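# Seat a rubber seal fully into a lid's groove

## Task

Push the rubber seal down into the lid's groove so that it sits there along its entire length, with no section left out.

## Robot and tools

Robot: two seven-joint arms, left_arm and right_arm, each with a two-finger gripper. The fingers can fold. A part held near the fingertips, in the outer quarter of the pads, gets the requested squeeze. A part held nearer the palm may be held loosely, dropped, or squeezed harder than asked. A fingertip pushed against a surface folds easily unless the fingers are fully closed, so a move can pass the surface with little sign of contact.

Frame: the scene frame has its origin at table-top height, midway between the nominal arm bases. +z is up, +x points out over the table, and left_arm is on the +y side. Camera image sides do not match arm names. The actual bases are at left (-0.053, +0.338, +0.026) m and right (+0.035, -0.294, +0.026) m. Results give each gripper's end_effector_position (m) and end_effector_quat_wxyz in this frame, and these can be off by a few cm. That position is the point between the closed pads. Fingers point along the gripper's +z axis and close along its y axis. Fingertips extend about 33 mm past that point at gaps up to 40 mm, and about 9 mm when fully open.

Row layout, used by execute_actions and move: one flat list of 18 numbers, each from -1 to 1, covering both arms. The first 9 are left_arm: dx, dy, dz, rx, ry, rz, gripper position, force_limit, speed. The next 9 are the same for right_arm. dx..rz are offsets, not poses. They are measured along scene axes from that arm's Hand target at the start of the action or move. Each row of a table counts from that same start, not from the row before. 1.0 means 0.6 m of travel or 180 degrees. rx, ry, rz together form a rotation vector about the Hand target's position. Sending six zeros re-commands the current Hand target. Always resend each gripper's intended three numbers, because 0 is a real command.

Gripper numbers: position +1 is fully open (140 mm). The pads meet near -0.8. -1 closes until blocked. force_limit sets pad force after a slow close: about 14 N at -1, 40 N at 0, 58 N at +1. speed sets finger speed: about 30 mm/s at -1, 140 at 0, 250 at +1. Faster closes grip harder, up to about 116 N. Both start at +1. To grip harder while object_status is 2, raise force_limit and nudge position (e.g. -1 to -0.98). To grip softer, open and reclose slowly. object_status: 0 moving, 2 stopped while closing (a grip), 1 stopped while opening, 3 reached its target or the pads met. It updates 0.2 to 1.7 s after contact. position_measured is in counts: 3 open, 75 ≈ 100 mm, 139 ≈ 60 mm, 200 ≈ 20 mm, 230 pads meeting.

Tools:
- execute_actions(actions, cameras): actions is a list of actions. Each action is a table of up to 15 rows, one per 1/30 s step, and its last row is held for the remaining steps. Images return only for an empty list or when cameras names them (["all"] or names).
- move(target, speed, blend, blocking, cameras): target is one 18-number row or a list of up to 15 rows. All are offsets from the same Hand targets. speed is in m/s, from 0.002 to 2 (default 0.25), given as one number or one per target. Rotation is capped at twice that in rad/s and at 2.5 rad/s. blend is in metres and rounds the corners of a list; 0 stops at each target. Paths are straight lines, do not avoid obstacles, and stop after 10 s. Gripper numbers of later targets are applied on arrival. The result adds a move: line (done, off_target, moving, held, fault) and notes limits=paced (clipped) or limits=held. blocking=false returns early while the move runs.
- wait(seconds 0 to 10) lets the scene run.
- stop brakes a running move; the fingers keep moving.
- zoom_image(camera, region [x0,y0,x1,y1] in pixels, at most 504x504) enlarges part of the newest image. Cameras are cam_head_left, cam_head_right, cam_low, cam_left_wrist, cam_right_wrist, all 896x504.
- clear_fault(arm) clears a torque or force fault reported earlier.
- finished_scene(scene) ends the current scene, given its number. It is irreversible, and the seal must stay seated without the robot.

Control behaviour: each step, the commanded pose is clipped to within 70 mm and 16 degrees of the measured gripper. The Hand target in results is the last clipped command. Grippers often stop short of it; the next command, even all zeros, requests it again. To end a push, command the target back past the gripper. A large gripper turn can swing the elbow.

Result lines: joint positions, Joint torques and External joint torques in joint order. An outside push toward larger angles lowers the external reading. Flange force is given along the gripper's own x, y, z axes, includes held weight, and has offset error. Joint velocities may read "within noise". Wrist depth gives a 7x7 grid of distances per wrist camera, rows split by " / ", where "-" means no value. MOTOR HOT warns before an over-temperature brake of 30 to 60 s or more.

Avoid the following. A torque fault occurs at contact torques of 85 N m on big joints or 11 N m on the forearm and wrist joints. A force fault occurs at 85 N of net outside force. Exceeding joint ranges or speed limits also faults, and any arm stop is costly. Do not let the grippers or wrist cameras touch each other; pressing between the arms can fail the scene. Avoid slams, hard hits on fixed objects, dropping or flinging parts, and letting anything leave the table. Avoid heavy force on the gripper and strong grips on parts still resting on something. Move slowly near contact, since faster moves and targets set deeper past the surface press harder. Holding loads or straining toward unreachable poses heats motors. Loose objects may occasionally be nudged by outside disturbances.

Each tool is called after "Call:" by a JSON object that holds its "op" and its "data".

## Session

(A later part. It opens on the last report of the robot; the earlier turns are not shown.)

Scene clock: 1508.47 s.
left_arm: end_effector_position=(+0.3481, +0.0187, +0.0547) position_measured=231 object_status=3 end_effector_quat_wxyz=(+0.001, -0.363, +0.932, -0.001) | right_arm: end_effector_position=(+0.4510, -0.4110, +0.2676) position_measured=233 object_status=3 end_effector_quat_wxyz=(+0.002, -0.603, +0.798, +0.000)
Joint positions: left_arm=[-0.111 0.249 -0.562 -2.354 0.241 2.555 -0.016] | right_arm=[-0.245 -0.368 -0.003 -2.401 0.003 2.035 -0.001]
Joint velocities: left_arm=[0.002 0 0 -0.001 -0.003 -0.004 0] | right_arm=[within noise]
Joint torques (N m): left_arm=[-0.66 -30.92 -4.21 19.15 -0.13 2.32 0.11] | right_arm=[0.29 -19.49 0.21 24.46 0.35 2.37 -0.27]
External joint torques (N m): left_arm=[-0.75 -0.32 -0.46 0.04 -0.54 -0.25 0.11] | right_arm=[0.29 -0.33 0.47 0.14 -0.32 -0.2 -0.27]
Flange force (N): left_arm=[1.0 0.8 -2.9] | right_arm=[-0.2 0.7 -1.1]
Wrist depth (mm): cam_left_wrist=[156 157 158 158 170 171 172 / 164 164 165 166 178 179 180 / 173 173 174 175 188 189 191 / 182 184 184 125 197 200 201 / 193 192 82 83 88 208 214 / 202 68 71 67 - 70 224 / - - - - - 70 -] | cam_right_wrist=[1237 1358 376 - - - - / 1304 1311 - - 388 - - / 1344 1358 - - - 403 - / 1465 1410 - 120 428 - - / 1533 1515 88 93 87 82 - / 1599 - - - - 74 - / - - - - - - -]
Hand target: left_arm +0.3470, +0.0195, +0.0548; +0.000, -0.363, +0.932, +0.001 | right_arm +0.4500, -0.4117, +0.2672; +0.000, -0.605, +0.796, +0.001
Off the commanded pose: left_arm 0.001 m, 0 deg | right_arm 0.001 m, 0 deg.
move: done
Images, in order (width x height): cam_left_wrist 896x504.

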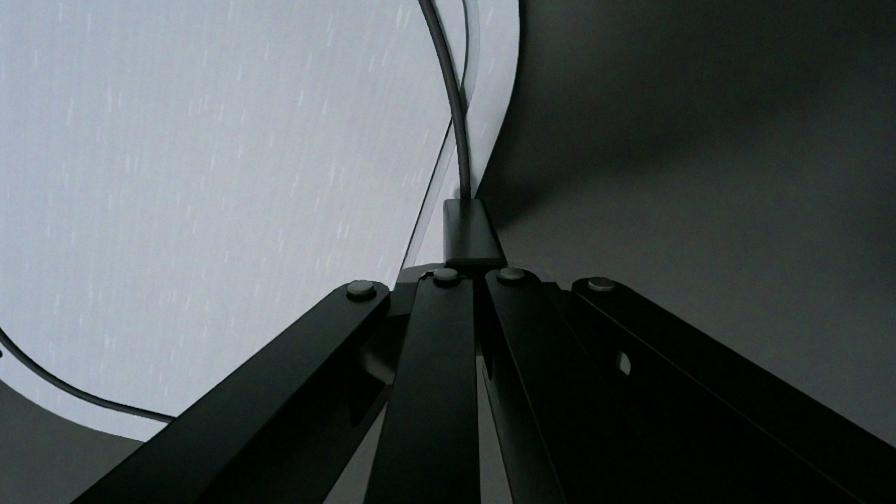

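Call:
{"op": "move", "data": {"target": [[0,0,0.006,0,0,0,-1,-0.3,-1,0,0,0,0,0,0,-1,0,0],[0,0,0.006,0,0,0,-0.443,0,0,0,0,0,0,0,0,-1,0,0],[0,0,-0.014,0,0,0,-0.443,0,0,0,0,0,0,0,0,-1,0,0],[0,0,-0.014,0,0,0,-0.73,0,-0.8,0,0,0,0,0,0,-1,0,0]], "speed": 0.04, "cameras": ["cam_left_wrist"]}}

Scene clock: 1517.53 s.
left_arm: end_effector_position=(+0.3466, +0.0199, +0.0469) position_measured=221 object_status=0 end_effector_quat_wxyz=(-0.001, -0.362, +0.932, +0.001) | right_arm: end_effector_position=(+0.4510, -0.4110, +0.2676) position_measured=233 object_status=3 end_effector_quat_wxyz=(+0.002, -0.603, +0.798, +0.000)
Joint positions: left_arm=[-0.118 0.268 -0.552 -2.354 0.255 2.565 -0.022] | right_arm=[-0.245 -0.368 -0.003 -2.401 0.003 2.035 -0.001]
Joint torques (N m): left_arm=[-1.13 -30.42 -3.56 18.83 0.78 2.85 -0.32] | right_arm=[0.29 -19.49 0.23 24.51 0.34 2.37 -0.28]
External joint torques (N m): left_arm=[-1.14 0.77 0.5 -0.12 0.37 0.27 -0.32] | right_arm=[0.18 -0.34 0.37 0.22 -0.34 -0.19 -0.28]
Flange force (N): left_arm=[1.7 -3.9 6.0] | right_arm=[0.1 0.5 -1.2]
Wrist depth (mm): cam_left_wrist=[150 150 150 151 163 164 165 / 156 157 158 159 171 173 174 / 164 165 166 169 181 183 183 / 173 174 175 125 189 192 194 / 183 183 81 83 88 199 206 / 192 68 71 67 - 72 216 / - - - - - 69 -] | cam_right_wrist=[1145 1176 - 373 376 - 368 / 1298 1351 - - - 401 403 / 1351 1351 - - - - - / 1440 1440 - 120 - - - / 1515 1507 88 93 87 82 - / 1618 - - - - 74 - / - - - - - - -]
Hand target: left_arm +0.3470, +0.0195, +0.0464; +0.000, -0.363, +0.932, +0.001 | right_arm +0.4500, -0.4117, +0.2672; +0.000, -0.605, +0.796, +0.001
Off the commanded pose: left_arm 0.001 m, 0 deg | right_arm 0.001 m, 0 deg.
move: done
Images, in order (width x height): cam_left_wrist 896x504.

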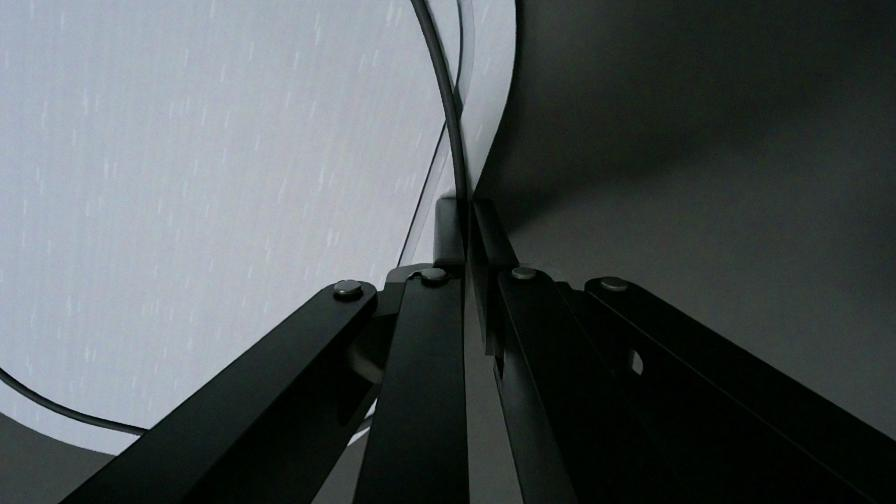

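Call:
{"op": "move", "data": {"target": [[0,0,-0.001,0,0,0,-1,-0.3,-1,0,0,0,0,0,0,-1,0,0],[0,0,0.0075,0,0,0,-1,-0.3,-1,0,0,0,0,0,0,-1,0,0]], "speed": 0.04, "cameras": ["cam_left_wrist"]}}

Scene clock: 1522.40 s.
left_arm: end_effector_position=(+0.3481, +0.0187, +0.0508) position_measured=226 object_status=2 end_effector_quat_wxyz=(+0.001, -0.363, +0.932, -0.001) | right_arm: end_effector_position=(+0.4510, -0.4110, +0.2676) position_measured=233 object_status=3 end_effector_quat_wxyz=(+0.002, -0.603, +0.798, +0.000)
Joint positions: left_arm=[-0.117 0.259 -0.554 -2.354 0.25 2.563 -0.023] | right_arm=[-0.245 -0.368 -0.003 -2.401 0.003 2.035 -0.001]
Joint velocities: left_arm=[0.001 -0.001 -0.002 0 -0.002 -0.003 0] | right_arm=[within noise]
Joint torques (N m): left_arm=[-0.6 -31.17 -4.69 19.01 -0.04 2.41 0.11] | right_arm=[0.24 -19.51 0.21 24.52 0.35 2.38 -0.28]
External joint torques (N m): left_arm=[-0.64 -0.11 -0.77 -0.09 -0.45 -0.18 0.11] | right_arm=[0.27 -0.31 0.51 0.13 -0.32 -0.2 -0.28]
Flange force (N): left_arm=[1.1 1.0 -2.5] | right_arm=[-0.2 0.7 -1.1]
Wrist depth (mm): cam_left_wrist=[152 153 153 155 166 167 168 / 160 161 162 163 175 176 177 / 169 169 170 171 185 186 187 / 178 179 179 120 193 196 197 / 188 188 85 83 88 203 209 / 198 - 71 67 - 71 220 / - - - - - 72 -] | cam_right_wrist=[1214 1181 - - 375 372 - / 1304 1291 - - - - - / 1365 1380 - - - - - / 1425 1425 - 120 - - 417 / 1524 1498 88 93 87 83 457 / 1628 - - - - 74 - / - - - - - - -]
Hand target: left_arm +0.3470, +0.0195, +0.0509; +0.000, -0.363, +0.932, +0.001 | right_arm +0.4500, -0.4117, +0.2672; +0.000, -0.605, +0.796, +0.001
Off the commanded pose: left_arm 0.001 m, 0 deg | right_arm 0.001 m, 0 deg.
move: done
Images, in order (width x height): cam_left_wrist 896x504.

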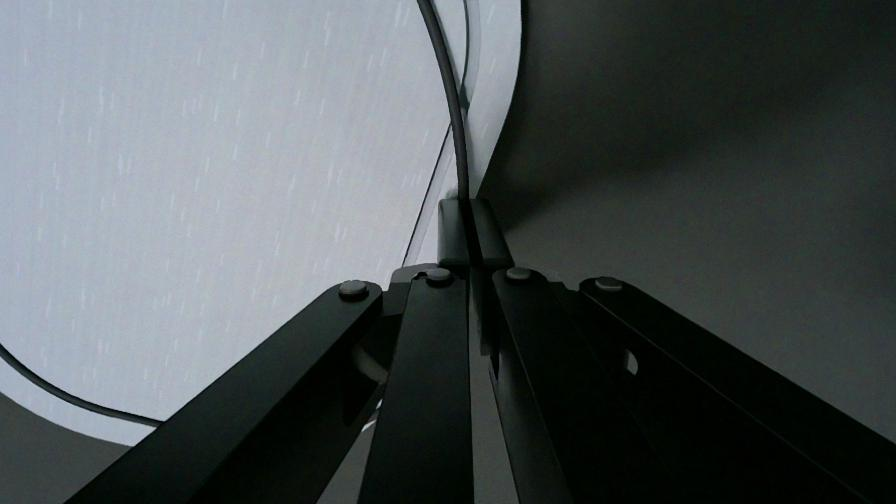

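Call:
{"op": "move", "data": {"target": [[-0.0117,-0.0322,0.0,0,0,-0.108,-1,-0.3,-1,0,0,0,0,0,0,-1,0,0]], "speed": 0.04, "cameras": ["cam_left_wrist"]}}

Scene clock: 1530.53 s.
left_arm: end_effector_position=(+0.3401, -0.0003, +0.0512) position_measured=226 object_status=2 end_effector_quat_wxyz=(+0.000, -0.205, +0.979, -0.001) | right_arm: end_effector_position=(+0.4510, -0.4110, +0.2676) position_measured=233 object_status=3 end_effector_quat_wxyz=(+0.002, -0.603, +0.798, +0.000)
Joint positions: left_arm=[-0.087 0.287 -0.621 -2.33 0.296 2.546 0.24] | right_arm=[-0.245 -0.368 -0.003 -2.401 0.003 2.035 -0.001]
Joint velocities: left_arm=[0 -0.001 0.001 0 0 0 0.007] | right_arm=[within noise]
Joint torques (N m): left_arm=[-0.42 -29.7 -5.13 19.56 0.85 2.34 0.02] | right_arm=[0.29 -19.53 0.22 24.5 0.34 2.38 -0.26]
External joint torques (N m): left_arm=[-0.3 0.99 -0.11 0.45 0.43 -0.22 0.02] | right_arm=[0.23 -0.33 0.43 0.2 -0.33 -0.19 -0.26]
Flange force (N): left_arm=[-1.7 -5.2 3.5] | right_arm=[-0.1 0.5 -1.1]
Wrist depth (mm): cam_left_wrist=[153 154 154 157 167 168 168 / 160 161 162 163 175 176 177 / 169 170 170 171 185 186 186 / 178 179 179 119 193 196 197 / 188 188 85 83 88 203 209 / 198 - 71 67 - 71 220 / - - - - - 72 -] | cam_right_wrist=[1243 1197 383 - - 372 367 / 1304 1317 - - - - - / 1380 1338 425 - - 406 - / 1440 1440 - 120 - - - / 1533 1490 88 93 87 82 - / 1608 - - - - 74 - / - - - - - - -]
Hand target: left_arm +0.3399, +0.0002, +0.0509; +0.000, -0.200, +0.980, +0.001 | right_arm +0.4500, -0.4117, +0.2672; +0.000, -0.605, +0.796, +0.001
Off the commanded pose: left_arm 0.001 m, 1 deg | right_arm 0.001 m, 0 deg.
move: done
Images, in order (width x height): cam_left_wrist 896x504.

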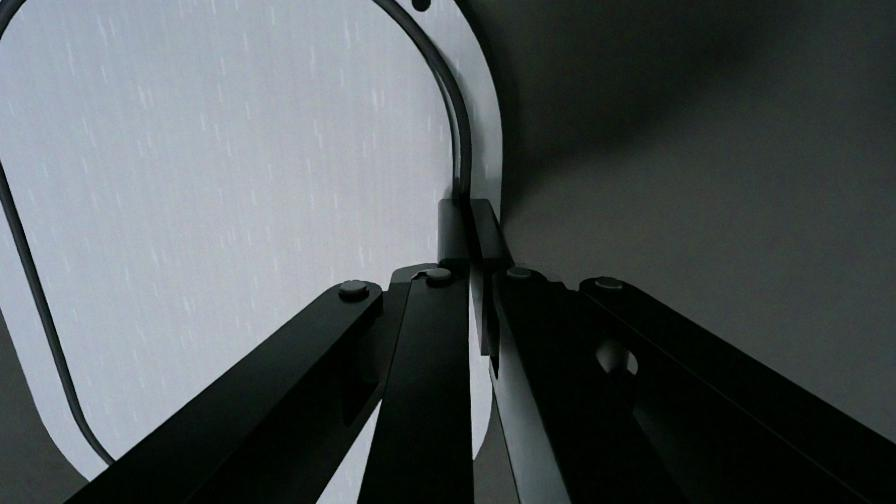

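Call:
{"op": "zoom_image", "data": {"camera": "cam_left_wrist", "region": [360, 0, 560, 220]}}

Call:
{"op": "zoom_image", "data": {"camera": "cam_left_wrist", "region": [360, 300, 560, 500]}}

Scaled by 2.291 from the camera's 896x504 image, which has a finer 1280x720 frame.

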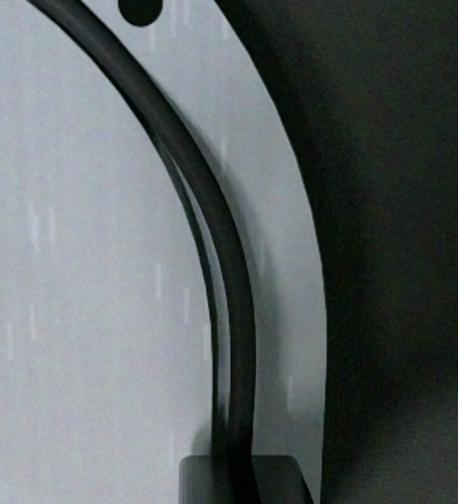

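Scaled by 2.520 from the camera's 896x504 image, which has a finer 1280x720 frame.

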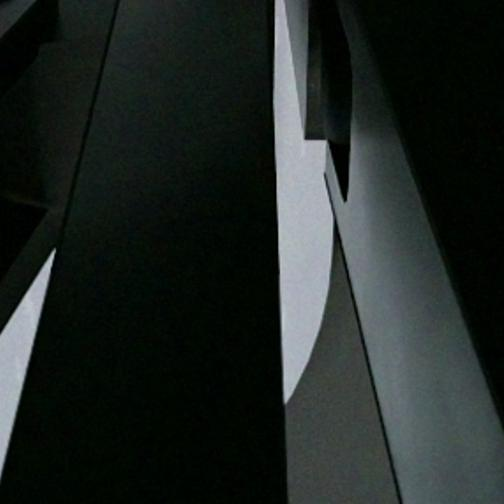

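Call:
{"op": "move", "data": {"target": [[0.0038,-0.0027,0.0,0,0,0.0,-1,-0.3,-1,0,0,0,0,0,0,-1,0,0],[0.0038,-0.0027,-0.0085,0,0,0.0,-1,-0.3,-1,0,0,0,0,0,0,-1,0,0],[0.0038,-0.0027,-0.0085,0,0,0.0,-0.73,-0.3,-0.8,0,0,0,0,0,0,-1,0,0]], "speed": 0.03, "cameras": ["cam_left_wrist"]}}

Call:
{"op": "zoom_image", "data": {"camera": "cam_left_wrist", "region": [360, 0, 560, 220]}}

Scene clock: 1546.03 s.
left_arm: end_effector_position=(+0.3413, -0.0008, +0.0469) position_measured=221 object_status=3 end_effector_quat_wxyz=(-0.001, -0.199, +0.980, +0.002) | right_arm: end_effector_position=(+0.4510, -0.4110, +0.2676) position_measured=233 object_status=3 end_effector_quat_wxyz=(+0.002, -0.603, +0.798, +0.000)
Joint positions: left_arm=[-0.096 0.304 -0.612 -2.319 0.312 2.543 0.24] | right_arm=[-0.245 -0.368 -0.003 -2.401 0.003 2.035 -0.001]
Joint torques (N m): left_arm=[-1.63 -28.88 -3.73 18.95 0.93 3.07 -0.32] | right_arm=[0.32 -19.53 0.23 24.5 0.34 2.37 -0.29]
External joint torques (N m): left_arm=[-1.69 2.46 1.38 -0.15 0.51 0.52 -0.32] | right_arm=[0.25 -0.47 0.43 0.27 -0.33 -0.18 -0.29]
Flange force (N): left_arm=[-1.5 -9.7 13.5] | right_arm=[-0.1 0.8 -1.4]
Wrist depth (mm): cam_left_wrist=[150 149 150 152 163 163 166 / 156 156 158 159 171 172 174 / 164 165 166 167 180 183 183 / 172 174 174 125 189 192 194 / 182 182 83 83 88 199 205 / 191 67 73 67 - 71 216 / - - - - - 69 -] | cam_right_wrist=[1237 1279 - - 379 - - / 1291 1304 - - - - - / 1365 1344 - 412 420 - - / 1425 1433 441 120 - - - / 1533 1515 88 93 87 82 - / 1618 - - - - 74 - / - - - - - - -]
Hand target: left_arm +0.3422, -0.0014, +0.0458; +0.000, -0.200, +0.980, +0.001 | right_arm +0.4500, -0.4117, +0.2672; +0.000, -0.605, +0.796, +0.001
Off the commanded pose: left_arm 0.002 m, 0 deg | right_arm 0.001 m, 0 deg.
move: done
Images, in order (width x height): cam_left_wrist 896x504.

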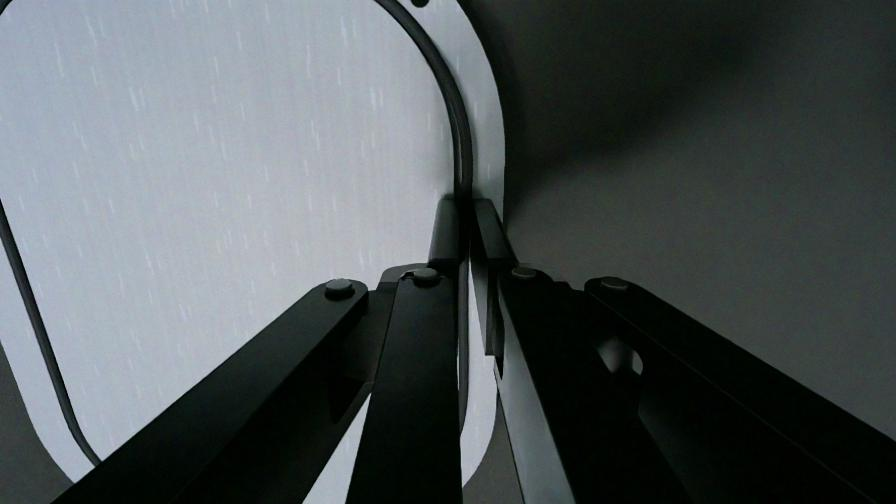

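Scaled by 2.291 from the camera's 896x504 image, which has a finer 1280x720 frame.

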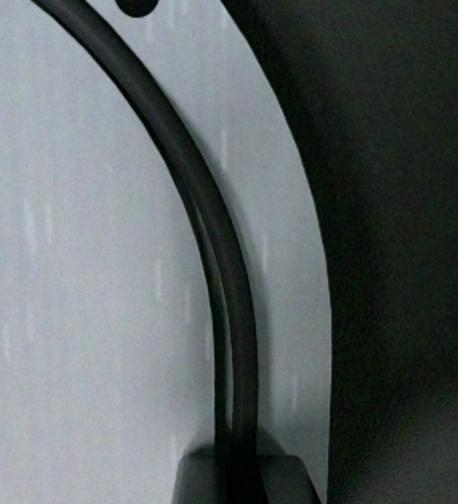

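Call:
{"op": "move", "data": {"target": [[0.0,0.0,0.003,0,0,0.0,-0.73,-0.3,-0.8,0,0,0,0,0,0,-1,0,0],[0.0012,-0.0028,0.0045,0,0,0.0,-0.73,-0.3,-0.8,0,0,0,0,0,0,-1,0,0],[0.0012,-0.0028,0.0045,0,0,0.0,-1,-0.3,-0.8,0,0,0,0,0,0,-1,0,0],[-0.003,0.004,-0.0165,0,0,0.0,-1,-0.3,-0.8,0,0,0,0,0,0,-1,0,0]], "speed": 0.03, "cameras": ["cam_left_wrist"]}}

Call:
{"op": "zoom_image", "data": {"camera": "cam_left_wrist", "region": [360, 0, 560, 220]}}

Scene clock: 1555.67 s.
left_arm: end_effector_position=(+0.3432, -0.0021, +0.0469) position_measured=226 object_status=2 end_effector_quat_wxyz=(+0.006, -0.197, +0.980, +0.001) | right_arm: end_effector_position=(+0.4510, -0.4110, +0.2676) position_measured=233 object_status=3 end_effector_quat_wxyz=(+0.002, -0.603, +0.798, +0.000)
Joint positions: left_arm=[-0.108 0.303 -0.602 -2.321 0.328 2.553 0.228] | right_arm=[-0.245 -0.368 -0.003 -2.401 0.003 2.035 -0.001]
Joint velocities: left_arm=[0 -0.002 0.002 -0.001 0.003 0.001 -0.006] | right_arm=[within noise]
Joint torques (N m): left_arm=[0.12 -18.97 -0.11 15.06 1.84 5.18 -0.31] | right_arm=[0.29 -19.51 0.23 24.5 0.35 2.37 -0.25]
External joint torques (N m): left_arm=[0.1 12.39 4.94 -3.99 1.44 2.61 -0.3] | right_arm=[0.33 -0.44 0.55 0.28 -0.32 -0.18 -0.25]
Flange force (N): left_arm=[-8.3 -17.1 48.3] | right_arm=[-0.4 0.6 -1.4]
Wrist depth (mm): cam_left_wrist=[150 149 150 152 162 163 164 / 156 156 157 158 171 172 173 / 164 165 166 167 180 181 183 / 173 175 175 114 189 191 193 / 184 184 85 83 88 199 205 / 193 - 71 67 - 71 215 / - - - - - 72 -] | cam_right_wrist=[1237 1243 - - - - 362 / 1317 1273 - - - - - / 1351 1358 - - 397 - - / 1425 1433 - 120 - - - / 1524 1498 88 93 87 82 446 / 1608 - - - - 74 470 / - - - - - - -]
Hand target: left_arm +0.3404, +0.0010, +0.0359; +0.000, -0.200, +0.980, +0.001 | right_arm +0.4500, -0.4117, +0.2672; +0.000, -0.605, +0.796, +0.001
Off the commanded pose: left_arm 0.012 m, 1 deg | right_arm 0.001 m, 0 deg.
move: off_target (left_arm)
Images, in order (width x height): cam_left_wrist 896x504.

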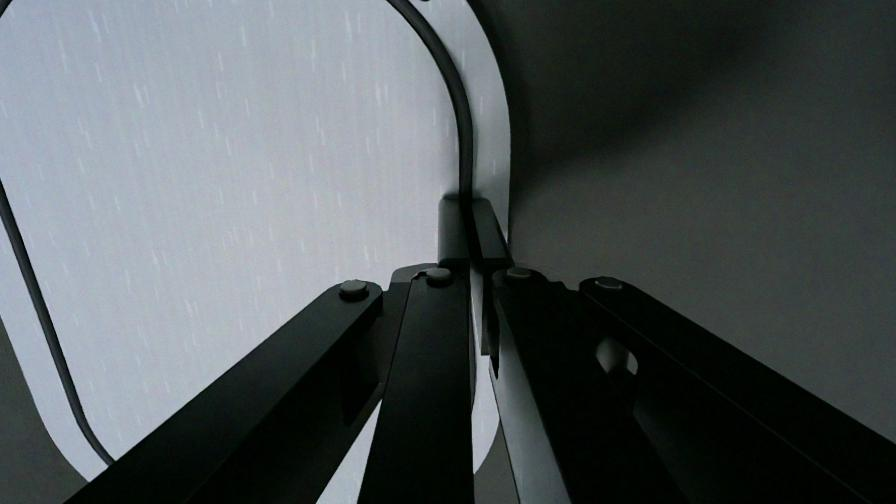

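Scaled by 2.291 from the camera's 896x504 image, which has a finer 1280x720 frame.

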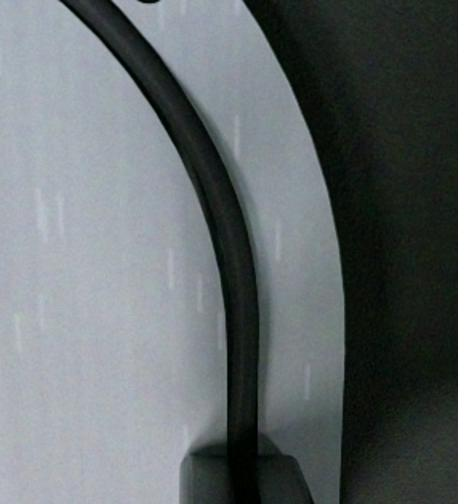

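Call:
{"op": "move", "data": {"target": [[0.004,-0.004,0.0172,0,0,0.0,-1,-0.3,-0.8,0,0,0,0,0,0,-1,0,0],[0.004,-0.004,0.0172,0,0,0.0,-0.62,-0.3,-0.8,0,0,0,0,0,0,-1,0,0],[0.004,-0.004,0.035,0,0,0.0,-0.62,-0.3,-0.8,0,0,0,0,0,0,-1,0,0]], "speed": 0.03, "cameras": ["cam_left_wrist"]}}

Call:
{"op": "zoom_image", "data": {"camera": "cam_left_wrist", "region": [360, 0, 560, 300]}}

Scene clock: 1563.40 s.
left_arm: end_effector_position=(+0.3431, -0.0017, +0.0563) position_measured=208 object_status=3 end_effector_quat_wxyz=(+0.001, -0.202, +0.979, +0.000) | right_arm: end_effector_position=(+0.4510, -0.4110, +0.2676) position_measured=233 object_status=3 end_effector_quat_wxyz=(+0.002, -0.603, +0.798, +0.000)
Joint positions: left_arm=[-0.081 0.284 -0.63 -2.318 0.293 2.53 0.248] | right_arm=[-0.245 -0.368 -0.003 -2.401 0.003 2.035 -0.001]
Joint velocities: left_arm=[0 0.001 -0.001 -0.001 -0.001 -0.003 0.006] | right_arm=[within noise]
Joint torques (N m): left_arm=[-0.39 -30.75 -5.21 19.41 -0.09 2.39 0.05] | right_arm=[0.32 -19.51 0.25 24.53 0.35 2.37 -0.27]
External joint torques (N m): left_arm=[-0.41 -0.14 -0.31 0.11 -0.51 -0.17 0.05] | right_arm=[0.34 -0.34 0.54 0.21 -0.31 -0.2 -0.27]
Flange force (N): left_arm=[0.6 0.2 -2.2] | right_arm=[-0.3 0.5 -1.2]
Wrist depth (mm): cam_left_wrist=[158 158 159 161 171 172 173 / 165 166 167 167 180 181 182 / 173 175 175 176 189 191 192 / 183 184 184 182 196 202 203 / 194 192 89 94 89 84 215 / 202 67 71 71 - 72 224 / - - - - - 70 -] | cam_right_wrist=[1231 1243 - - - - - / 1267 1285 - 375 389 - - / 1358 1365 410 - - 406 - / 1448 1402 - 120 - 437 - / 1515 1524 88 93 87 87 - / 1618 - - - - 74 - / - - - - - - -]
Hand target: left_arm +0.3428, -0.0014, +0.0569; +0.000, -0.200, +0.980, +0.001 | right_arm +0.4500, -0.4117, +0.2672; +0.000, -0.605, +0.796, +0.001
Off the commanded pose: left_arm 0.001 m, 0 deg | right_arm 0.001 m, 0 deg.
move: done
Images, in order (width x height): cam_left_wrist 896x504.

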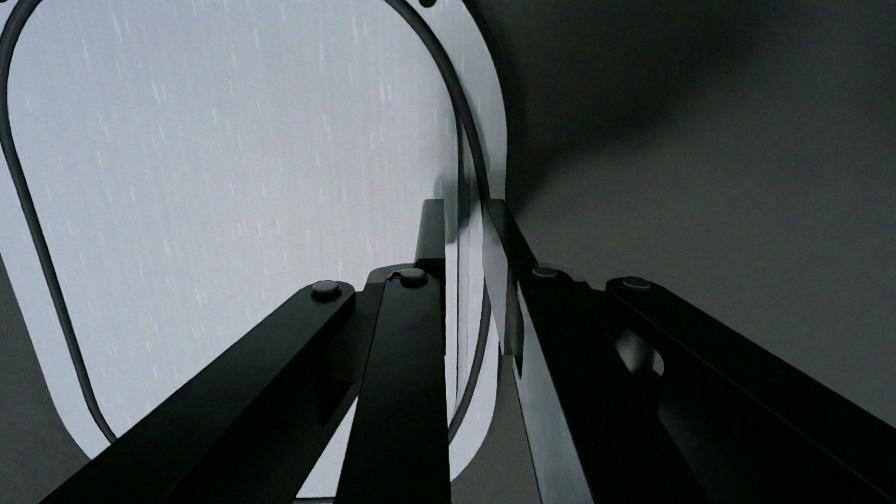

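Scaled by 1.680 from the camera's 896x504 image, which has a finer 1280x720 frame.

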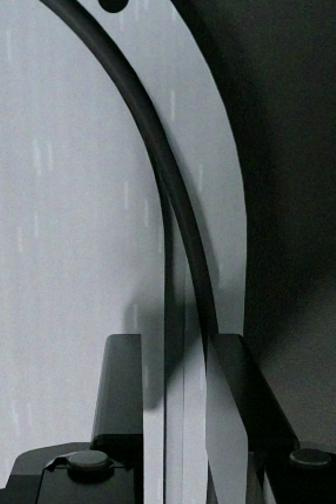

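Call:
{"op": "move", "data": {"target": [[0,0,-0.0155,0,0,0,-0.62,-0.3,-0.8,0,0,0,0,0,0,-1,0,0],[0,0,-0.0155,0,0,0,-0.73,-0.3,-0.8,0,0,0,0,0,0,-1,0,0],[0,0,-0.0122,0,0,0,-0.73,-0.3,-0.8,0,0,0,0,0,0,-1,0,0],[0,0,-0.0122,0,0,0,-1,-0.3,-0.8,0,0,0,0,0,0,-1,0,0]], "speed": 0.03, "cameras": ["cam_left_wrist"]}}

Call:
{"op": "zoom_image", "data": {"camera": "cam_left_wrist", "region": [360, 0, 560, 300]}}

Scene clock: 1575.87 s.
left_arm: end_effector_position=(+0.3436, -0.0034, +0.0508) position_measured=231 object_status=3 end_effector_quat_wxyz=(+0.001, -0.198, +0.980, -0.001) | right_arm: end_effector_position=(+0.4510, -0.4110, +0.2676) position_measured=233 object_status=3 end_effector_quat_wxyz=(+0.002, -0.603, +0.798, +0.000)
Joint positions: left_arm=[-0.094 0.299 -0.616 -2.315 0.309 2.543 0.243] | right_arm=[-0.245 -0.368 -0.003 -2.401 0.003 2.035 -0.001]
Joint torques (N m): left_arm=[-0.46 -30.57 -4.95 18.61 0.39 2.6 -0.17] | right_arm=[0.27 -19.5 0.26 24.47 0.34 2.37 -0.26]
External joint torques (N m): left_arm=[-0.33 0.64 0.28 -0.53 -0.04 0.03 -0.17] | right_arm=[0.27 -0.43 0.54 0.21 -0.33 -0.19 -0.26]
Flange force (N): left_arm=[0.5 -0.7 2.7] | right_arm=[-0.3 0.8 -1.3]
Wrist depth (mm): cam_left_wrist=[153 153 154 155 166 167 168 / 160 160 161 162 174 175 177 / 168 169 170 171 184 185 186 / 177 178 180 119 193 195 197 / 188 187 82 83 88 203 209 / 198 68 71 67 - 70 219 / - - - - - 71 -] | cam_right_wrist=[1237 1260 - 379 - - - / 1279 1311 - - 383 - - / 1380 1358 - - - - - / 1448 1465 - 120 440 438 - / 1533 1507 88 93 87 87 - / 1649 - - - - 74 473 / - - - - - - -]
Hand target: left_arm +0.3428, -0.0014, +0.0496; +0.000, -0.200, +0.980, +0.001 | right_arm +0.4500, -0.4117, +0.2672; +0.000, -0.605, +0.796, +0.001
Off the commanded pose: left_arm 0.002 m, 0 deg | right_arm 0.001 m, 0 deg.
move: done; target 2's new numbers were sent with left_arm's hand 0.004 m and 0 deg from that target
Images, in order (width x height): cam_left_wrist 896x504.

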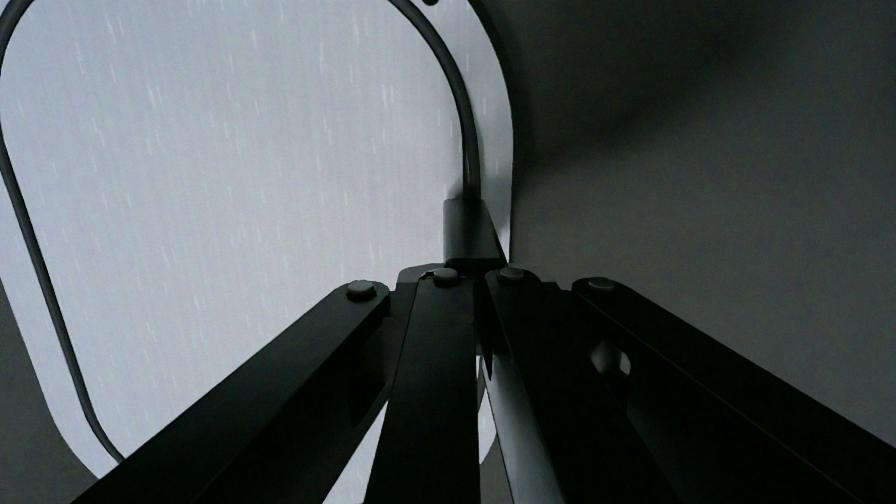

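Scaled by 1.680 from the camera's 896x504 image, which has a finer 1280x720 frame.

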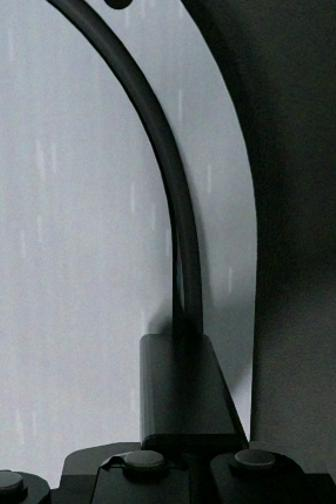

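Call:
{"op": "move", "data": {"target": [[-0.003,0.003,-0.0205,0,0,0,-1,-0.3,-0.8,0,0,0,0,0,0,-1,0,0]], "speed": 0.03, "cameras": ["cam_left_wrist"]}}

Call:
{"op": "zoom_image", "data": {"camera": "cam_left_wrist", "region": [360, 0, 560, 300]}}

Scene clock: 1581.53 s.
left_arm: end_effector_position=(+0.3458, -0.0069, +0.0469) position_measured=231 object_status=3 end_effector_quat_wxyz=(+0.006, -0.196, +0.981, -0.006) | right_arm: end_effector_position=(+0.4510, -0.4110, +0.2676) position_measured=233 object_status=3 end_effector_quat_wxyz=(+0.002, -0.603, +0.798, +0.000)
Joint positions: left_arm=[-0.111 0.309 -0.6 -2.316 0.326 2.567 0.232] | right_arm=[-0.245 -0.368 -0.003 -2.401 0.003 2.035 -0.001]
Joint velocities: left_arm=[-0.001 0 0.001 -0.001 0.001 0 -0.004] | right_arm=[within noise]
Joint torques (N m): left_arm=[0.55 -23.54 -0.72 13.79 1.44 2.53 -0.42] | right_arm=[0.26 -19.53 0.21 24.51 0.34 2.37 -0.26]
External joint torques (N m): left_arm=[0.52 8.13 4.43 -5.3 1.03 -0.08 -0.42] | right_arm=[0.25 -0.49 0.48 0.25 -0.33 -0.19 -0.26]
Flange force (N): left_arm=[-3.1 -5.0 29.9] | right_arm=[-0.2 0.9 -1.4]
Wrist depth (mm): cam_left_wrist=[151 150 150 150 161 162 163 / 157 158 158 158 170 170 171 / 166 166 166 166 180 180 180 / 175 176 176 125 188 190 191 / 186 186 83 83 88 198 203 / 199 67 71 67 - 70 213 / - - - - - 70 -] | cam_right_wrist=[1248 1279 - 370 - - 368 / 1304 1285 - - - - - / 1365 1358 - - - - - / 1417 1433 - 120 - 435 431 / 1515 1515 88 93 87 87 437 / 1599 - - - - 74 - / - - - - - - -]
Hand target: left_arm +0.3410, +0.0004, +0.0373; +0.000, -0.200, +0.980, +0.001 | right_arm +0.4500, -0.4117, +0.2672; +0.000, -0.605, +0.796, +0.001
Off the commanded pose: left_arm 0.013 m, 1 deg | right_arm 0.001 m, 0 deg.
move: off_target (left_arm)
Images, in order (width x height): cam_left_wrist 896x504.

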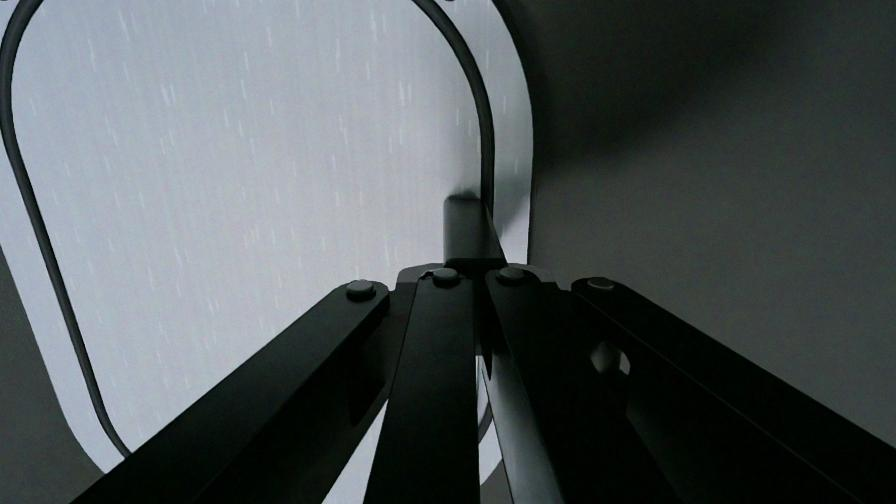

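Scaled by 1.680 from the camera's 896x504 image, which has a finer 1280x720 frame.

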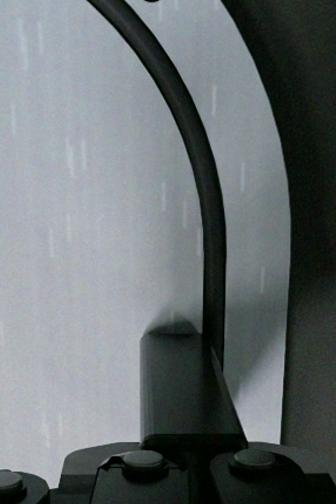

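Call:
{"op": "move", "data": {"target": [[0.002,0.0,0.014,0,0,0,-1,-0.3,-0.8,0,0,0,0,0,0,-1,0,0],[0.002,0,0.032,0,0,0,-1,-0.3,-0.8,0,0,0,0,0,0,-1,0,0]], "speed": 0.05, "cameras": ["cam_left_wrist"]}}

Call:
{"op": "zoom_image", "data": {"camera": "cam_left_wrist", "region": [360, 0, 560, 300]}}

Scene clock: 1590.50 s.
left_arm: end_effector_position=(+0.3439, -0.0008, +0.0569) position_measured=231 object_status=3 end_effector_quat_wxyz=(+0.002, -0.202, +0.979, -0.001) | right_arm: end_effector_position=(+0.4510, -0.4110, +0.2676) position_measured=233 object_status=3 end_effector_quat_wxyz=(+0.002, -0.603, +0.798, +0.000)
Joint positions: left_arm=[-0.083 0.28 -0.625 -2.321 0.289 2.534 0.253] | right_arm=[-0.245 -0.368 -0.003 -2.401 0.003 2.035 -0.001]
Joint velocities: left_arm=[0 -0.001 -0.001 -0.001 0 -0.003 0.006] | right_arm=[within noise]
Joint torques (N m): left_arm=[-0.31 -30.6 -5.16 18.75 -0.09 2.34 0.12] | right_arm=[0.3 -19.51 0.25 24.49 0.34 2.37 -0.27]
External joint torques (N m): left_arm=[-0.28 0.01 -0.31 -0.58 -0.51 -0.22 0.12] | right_arm=[0.29 -0.46 0.52 0.24 -0.32 -0.19 -0.27]
Flange force (N): left_arm=[1.3 2.3 -2.2] | right_arm=[-0.3 0.8 -1.3]
Wrist depth (mm): cam_left_wrist=[158 158 159 161 172 173 173 / 166 167 167 168 180 181 182 / 174 175 177 177 190 191 192 / 184 185 186 125 199 202 203 / 195 194 83 83 88 210 215 / 207 - 71 67 - 70 226 / - - - - - 70 -] | cam_right_wrist=[1237 1425 - - 373 - - / 1304 1285 - - - - 387 / 1380 1358 - 402 - - - / 1448 1425 - 121 - - 429 / 1507 1507 88 93 87 83 449 / 1628 - - - - 74 - / - - - - - - -]
Hand target: left_arm +0.3422, +0.0004, +0.0565; +0.000, -0.200, +0.980, +0.001 | right_arm +0.4500, -0.4117, +0.2672; +0.000, -0.605, +0.796, +0.001
Off the commanded pose: left_arm 0.002 m, 0 deg | right_arm 0.001 m, 0 deg.
move: done
Images, in order (width x height): cam_left_wrist 896x504.

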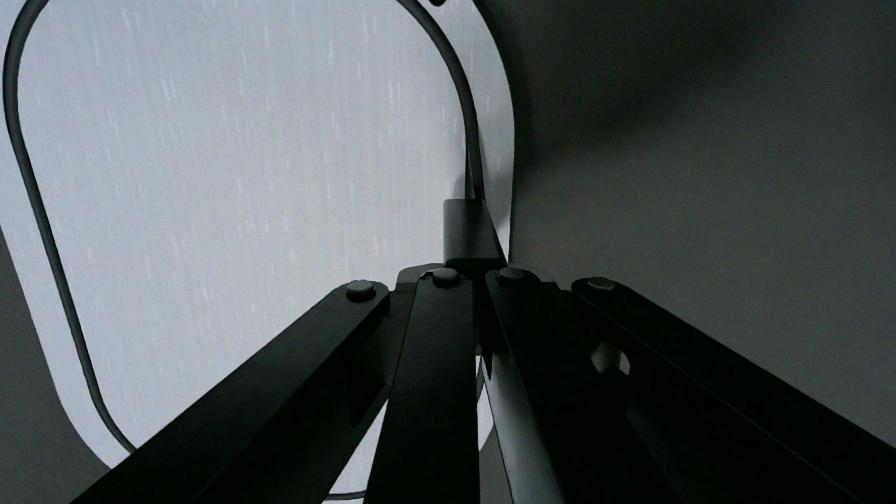

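Scaled by 1.680 from the camera's 896x504 image, which has a finer 1280x720 frame.

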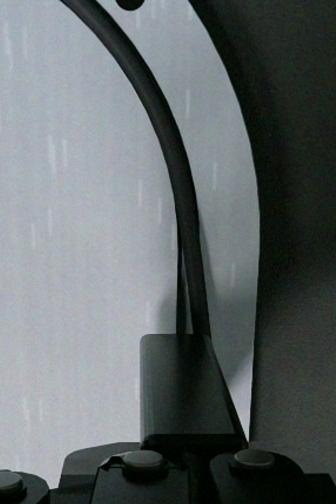

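Call:
{"op": "move", "data": {"target": [[-0.0013,0.0031,0,0,0,0,-0.52,-0.3,0,0,0,0,0,0,0,-1,0,0],[-0.0013,0.0031,-0.0155,0,0,0,-0.52,-0.3,-0.8,0,0,0,0,0,0,-1,0,0],[-0.0013,0.0031,-0.0155,0,0,0,-0.73,-0.3,-0.8,0,0,0,0,0,0,-1,0,0],[-0.0013,0.0031,-0.0115,0,0,0,-0.73,-0.3,-0.8,0,0,0,0,0,0,-1,0,0],[-0.0013,0.0031,-0.0115,0,0,0,-1,-0.3,-0.8,0,0,0,0,0,0,-1,0,0]], "speed": 0.03, "cameras": ["cam_left_wrist"]}}

Call:
{"op": "zoom_image", "data": {"camera": "cam_left_wrist", "region": [360, 0, 560, 300]}}

Scene clock: 1608.13 s.
left_arm: end_effector_position=(+0.3425, +0.0023, +0.0494) position_measured=226 object_status=2 end_effector_quat_wxyz=(+0.001, -0.199, +0.980, +0.001) | right_arm: end_effector_position=(+0.4510, -0.4110, +0.2676) position_measured=233 object_status=3 end_effector_quat_wxyz=(+0.002, -0.603, +0.798, +0.000)
Joint positions: left_arm=[-0.088 0.292 -0.614 -2.327 0.304 2.547 0.251] | right_arm=[-0.245 -0.368 -0.003 -2.401 0.003 2.035 -0.001]
Joint torques (N m): left_arm=[-0.7 -31.13 -5.26 18.51 -0.1 2.6 -0.11] | right_arm=[0.28 -19.53 0.23 24.5 0.34 2.37 -0.27]
External joint torques (N m): left_arm=[-0.54 -0.16 -0.15 -0.54 -0.52 0.04 -0.11] | right_arm=[0.27 -0.25 0.5 0.12 -0.33 -0.2 -0.27]
Flange force (N): left_arm=[2.0 1.9 -1.2] | right_arm=[-0.2 0.5 -1.0]
Wrist depth (mm): cam_left_wrist=[152 152 153 155 165 166 167 / 157 159 160 162 173 174 176 / 167 168 168 169 183 184 185 / 176 177 178 119 191 194 196 / 186 186 79 83 88 201 208 / 195 - 71 67 - 71 219 / - - - - - 72 -] | cam_right_wrist=[1237 1358 - 368 - 372 - / 1311 1260 405 - - - - / 1344 1365 404 - - - - / 1465 1440 - 120 - - - / 1515 1515 88 93 87 82 - / 1628 - - - - 74 - / - - - - - - -]
Hand target: left_arm +0.3414, +0.0023, +0.0496; +0.000, -0.200, +0.980, +0.001 | right_arm +0.4500, -0.4117, +0.2672; +0.000, -0.605, +0.796, +0.001
Off the commanded pose: left_arm 0.001 m, 0 deg | right_arm 0.001 m, 0 deg.
move: done
Images, in order (width x height): cam_left_wrist 896x504.

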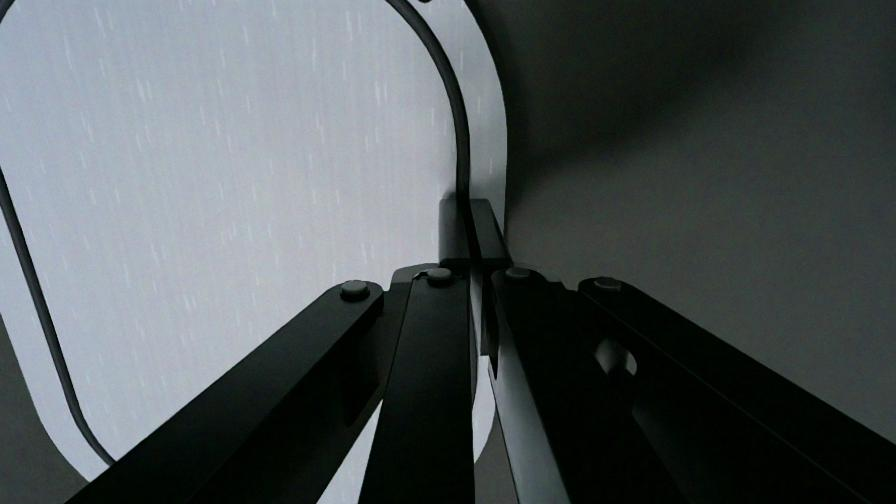

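Scaled by 1.680 from the camera's 896x504 image, which has a finer 1280x720 frame.

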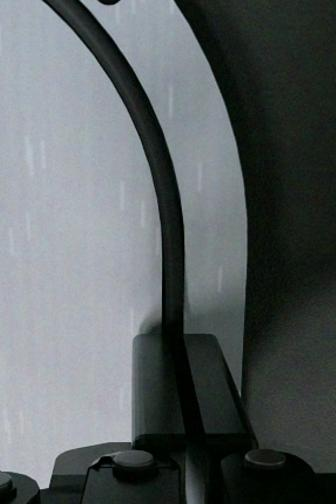

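Call:
{"op": "move", "data": {"target": [[0,0,0.001,0,0,0,-0.98,0.2,-0.8,0,0,0,0,0,0,-1,0,0],[-0.0045,0.0075,-0.0195,0,0,0,-0.98,0.2,-0.8,0,0,0,0,0,0,-1,0,0]], "speed": 0.03, "cameras": ["cam_left_wrist"]}}

Call:
{"op": "zoom_image", "data": {"camera": "cam_left_wrist", "region": [360, 0, 560, 300]}}

Scene clock: 1618.30 s.
left_arm: end_effector_position=(+0.3418, +0.0022, +0.0469) position_measured=230 object_status=3 end_effector_quat_wxyz=(+0.005, -0.197, +0.980, -0.002) | right_arm: end_effector_position=(+0.4510, -0.4110, +0.2676) position_measured=233 object_status=3 end_effector_quat_wxyz=(+0.002, -0.603, +0.798, +0.000)
Joint positions: left_arm=[-0.097 0.291 -0.606 -2.338 0.316 2.566 0.244] | right_arm=[-0.245 -0.368 -0.003 -2.401 0.003 2.035 -0.001]
Joint velocities: left_arm=[-0.004 0 0.003 0 0.001 0.002 -0.006] | right_arm=[within noise]
Joint torques (N m): left_arm=[0.73 -21.33 -0.78 14.96 1.57 3.9 -0.36] | right_arm=[0.3 -19.5 0.22 24.52 0.35 2.37 -0.26]
External joint torques (N m): left_arm=[0.82 9.5 4.17 -3.89 1.16 1.34 -0.36] | right_arm=[0.22 -0.48 0.41 0.32 -0.32 -0.18 -0.26]
Flange force (N): left_arm=[-6.5 -10.8 36.6] | right_arm=[-0.1 0.7 -1.5]
Wrist depth (mm): cam_left_wrist=[150 149 150 152 162 163 163 / 156 157 157 159 171 172 172 / 165 165 166 167 180 181 182 / 174 174 175 125 189 191 192 / 184 185 83 83 86 198 204 / 195 - 71 67 - 70 214 / - - - - - 71 -] | cam_right_wrist=[1243 1254 - - - - - / 1291 1273 - - - - - / 1387 1380 - - - - - / 1448 1433 - 120 426 438 - / 1524 1490 88 93 87 87 - / 1599 - - - - 74 - / - - - - - - -]
Hand target: left_arm +0.3387, +0.0068, +0.0379; +0.000, -0.200, +0.980, +0.001 | right_arm +0.4500, -0.4117, +0.2672; +0.000, -0.605, +0.796, +0.001
Off the commanded pose: left_arm 0.011 m, 1 deg | right_arm 0.001 m, 0 deg.
move: off_target (left_arm)
Images, in order (width x height): cam_left_wrist 896x504.

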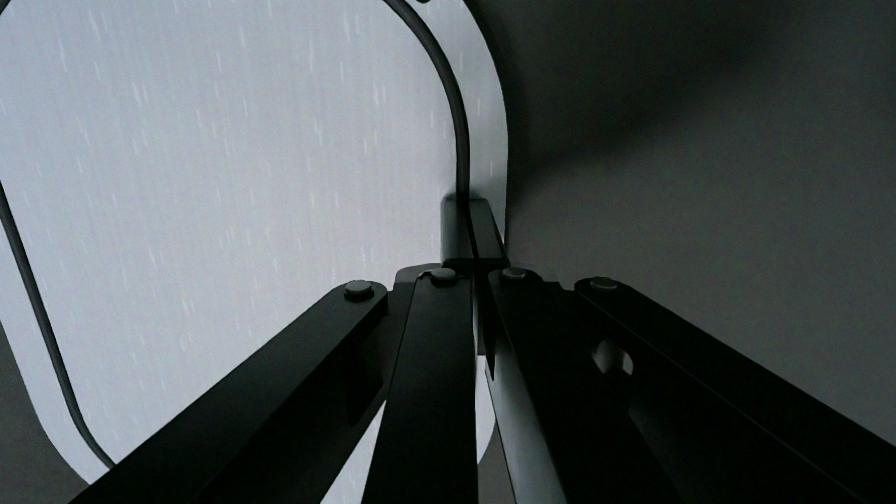

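Scaled by 1.680 from the camera's 896x504 image, which has a finer 1280x720 frame.

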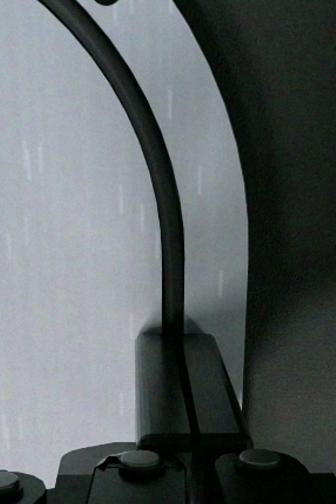

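Call:
{"op": "move", "data": {"target": [[0.0035,-0.006,0.0145,0,0,0,-0.98,0.2,-0.8,0,0,0,0,0,0,-1,0,0],[0.0035,-0.006,0.0145,0,0,0,-0.62,0.2,-0.8,0,0,0,0,0,0,-1,0,0],[0.0035,-0.006,0.03,0,0,0,-0.62,0.2,-0.8,0,0,0,0,0,0,-1,0,0]], "speed": 0.03, "cameras": ["cam_left_wrist"]}}

Call:
{"op": "zoom_image", "data": {"camera": "cam_left_wrist", "region": [360, 0, 560, 300]}}

Scene clock: 1624.73 s.
left_arm: end_effector_position=(+0.3412, +0.0028, +0.0553) position_measured=208 object_status=3 end_effector_quat_wxyz=(+0.001, -0.202, +0.979, +0.000) | right_arm: end_effector_position=(+0.4510, -0.4110, +0.2676) position_measured=233 object_status=3 end_effector_quat_wxyz=(+0.002, -0.603, +0.798, +0.000)
Joint positions: left_arm=[-0.078 0.274 -0.627 -2.334 0.286 2.539 0.258] | right_arm=[-0.245 -0.368 -0.003 -2.401 0.003 2.035 -0.001]
Joint velocities: left_arm=[0 0 -0.001 0.001 -0.001 -0.003 0.007] | right_arm=[within noise]
Joint torques (N m): left_arm=[0.1 -30.4 -5.06 19.15 -0.1 2.35 0.06] | right_arm=[0.31 -19.51 0.22 24.49 0.35 2.37 -0.28]
External joint torques (N m): left_arm=[0.06 -0.14 -0.4 -0.06 -0.52 -0.2 0.06] | right_arm=[0.29 -0.43 0.48 0.22 -0.32 -0.19 -0.28]
Flange force (N): left_arm=[0.6 1.6 -3.1] | right_arm=[-0.2 0.8 -1.3]
Wrist depth (mm): cam_left_wrist=[156 157 158 161 170 171 172 / 164 165 166 167 179 180 181 / 173 174 174 175 189 191 191 / 182 183 183 181 196 200 202 / 193 191 89 94 89 84 214 / 202 68 71 71 - 72 222 / - - - - - 70 -] | cam_right_wrist=[1237 1237 381 374 371 - - / 1304 1351 - 377 - - - / 1380 1380 - - - 408 - / 1465 1417 429 120 - 424 419 / 1515 1490 88 93 87 83 449 / 1618 - - - - 74 - / - - - - - - -]
Hand target: left_arm +0.3408, +0.0032, +0.0559; +0.000, -0.200, +0.980, +0.001 | right_arm +0.4500, -0.4117, +0.2672; +0.000, -0.605, +0.796, +0.001
Off the commanded pose: left_arm 0.001 m, 0 deg | right_arm 0.001 m, 0 deg.
move: done
Images, in order (width x height): cam_left_wrist 896x504.

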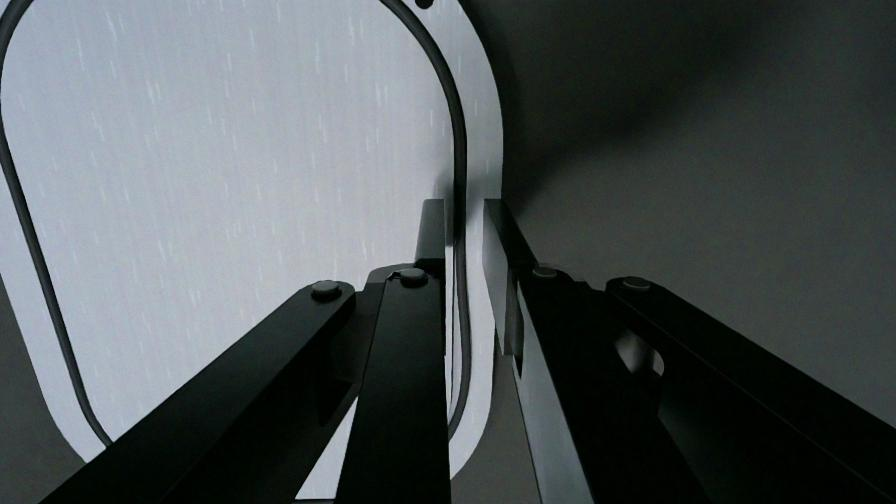

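Scaled by 1.680 from the camera's 896x504 image, which has a finer 1280x720 frame.

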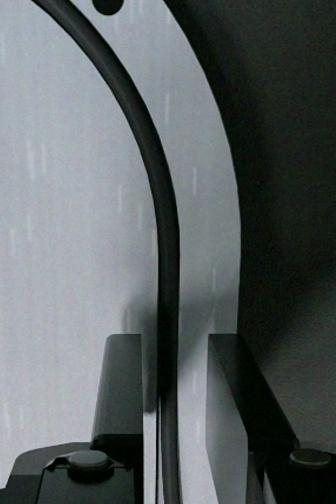

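Call:
{"op": "move", "data": {"target": [[0.0337,0.0145,0.0,0,0,0,-0.52,0.2,0,0,0,0,0,0,0,-1,0,0]], "speed": 0.06, "cameras": ["cam_left_wrist"]}}

Call:
{"op": "zoom_image", "data": {"camera": "cam_left_wrist", "region": [360, 0, 560, 300]}}

Scene clock: 1632.37 s.
left_arm: end_effector_position=(+0.3605, +0.0102, +0.0563) position_measured=195 object_status=3 end_effector_quat_wxyz=(+0.000, -0.204, +0.979, -0.001) | right_arm: end_effector_position=(+0.4510, -0.4110, +0.2676) position_measured=233 object_status=3 end_effector_quat_wxyz=(+0.002, -0.603, +0.798, +0.000)
Joint positions: left_arm=[-0.058 0.296 -0.615 -2.298 0.292 2.524 0.286] | right_arm=[-0.245 -0.368 -0.003 -2.401 0.003 2.035 -0.001]
Joint velocities: left_arm=[0.001 0.001 0 -0.002 0 -0.001 0.006] | right_arm=[within noise]
Joint torques (N m): left_arm=[-0.41 -30.44 -4.94 19.88 0.92 2.36 0.09] | right_arm=[0.34 -19.52 0.27 24.51 0.35 2.38 -0.28]
External joint torques (N m): left_arm=[-0.49 0.92 0.04 0.5 0.49 -0.19 0.09] | right_arm=[0.38 -0.38 0.58 0.21 -0.32 -0.19 -0.28]
Flange force (N): left_arm=[-2.1 -5.4 3.6] | right_arm=[-0.4 0.7 -1.2]
Wrist depth (mm): cam_left_wrist=[159 158 159 160 172 172 173 / 165 166 166 167 180 181 182 / 174 175 175 175 189 191 192 / 184 184 183 149 196 202 203 / 194 191 94 189 88 85 214 / - 68 72 207 - 73 70 / - - - - - 71 -] | cam_right_wrist=[1225 1120 - - - - - / 1285 1324 - 387 - - - / 1380 1380 417 - - - - / 1448 1410 437 120 427 - - / 1570 1490 88 93 87 82 - / 1618 - - - - 74 - / - - - - - - -]
Hand target: left_arm +0.3611, +0.0119, +0.0559; +0.000, -0.200, +0.980, +0.001 | right_arm +0.4500, -0.4117, +0.2672; +0.000, -0.605, +0.796, +0.001
Off the commanded pose: left_arm 0.002 m, 0 deg | right_arm 0.001 m, 0 deg.
move: done
Images, in order (width x height): cam_left_wrist 896x504.

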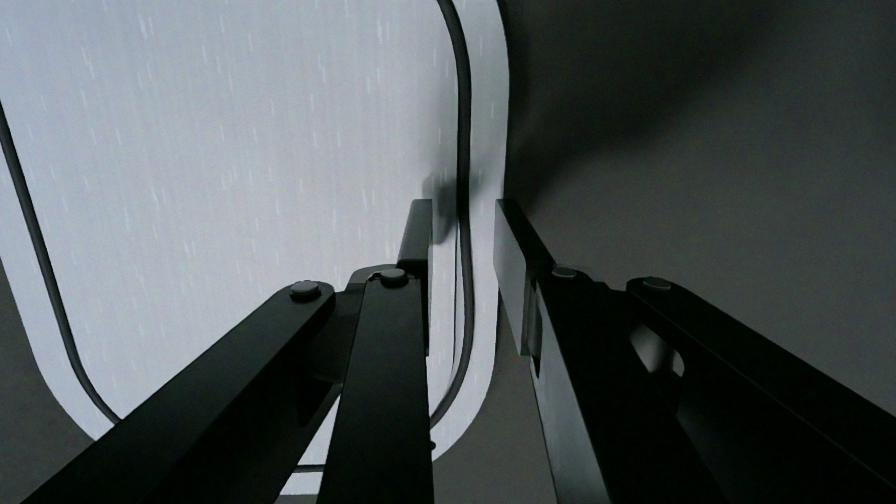

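Scaled by 1.680 from the camera's 896x504 image, which has a finer 1280x720 frame.

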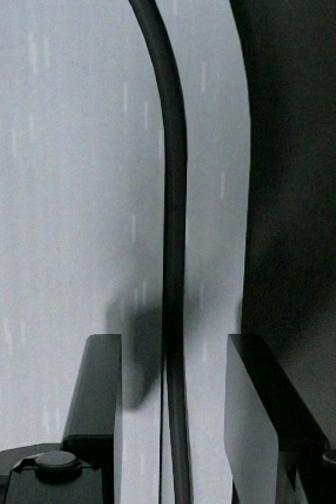

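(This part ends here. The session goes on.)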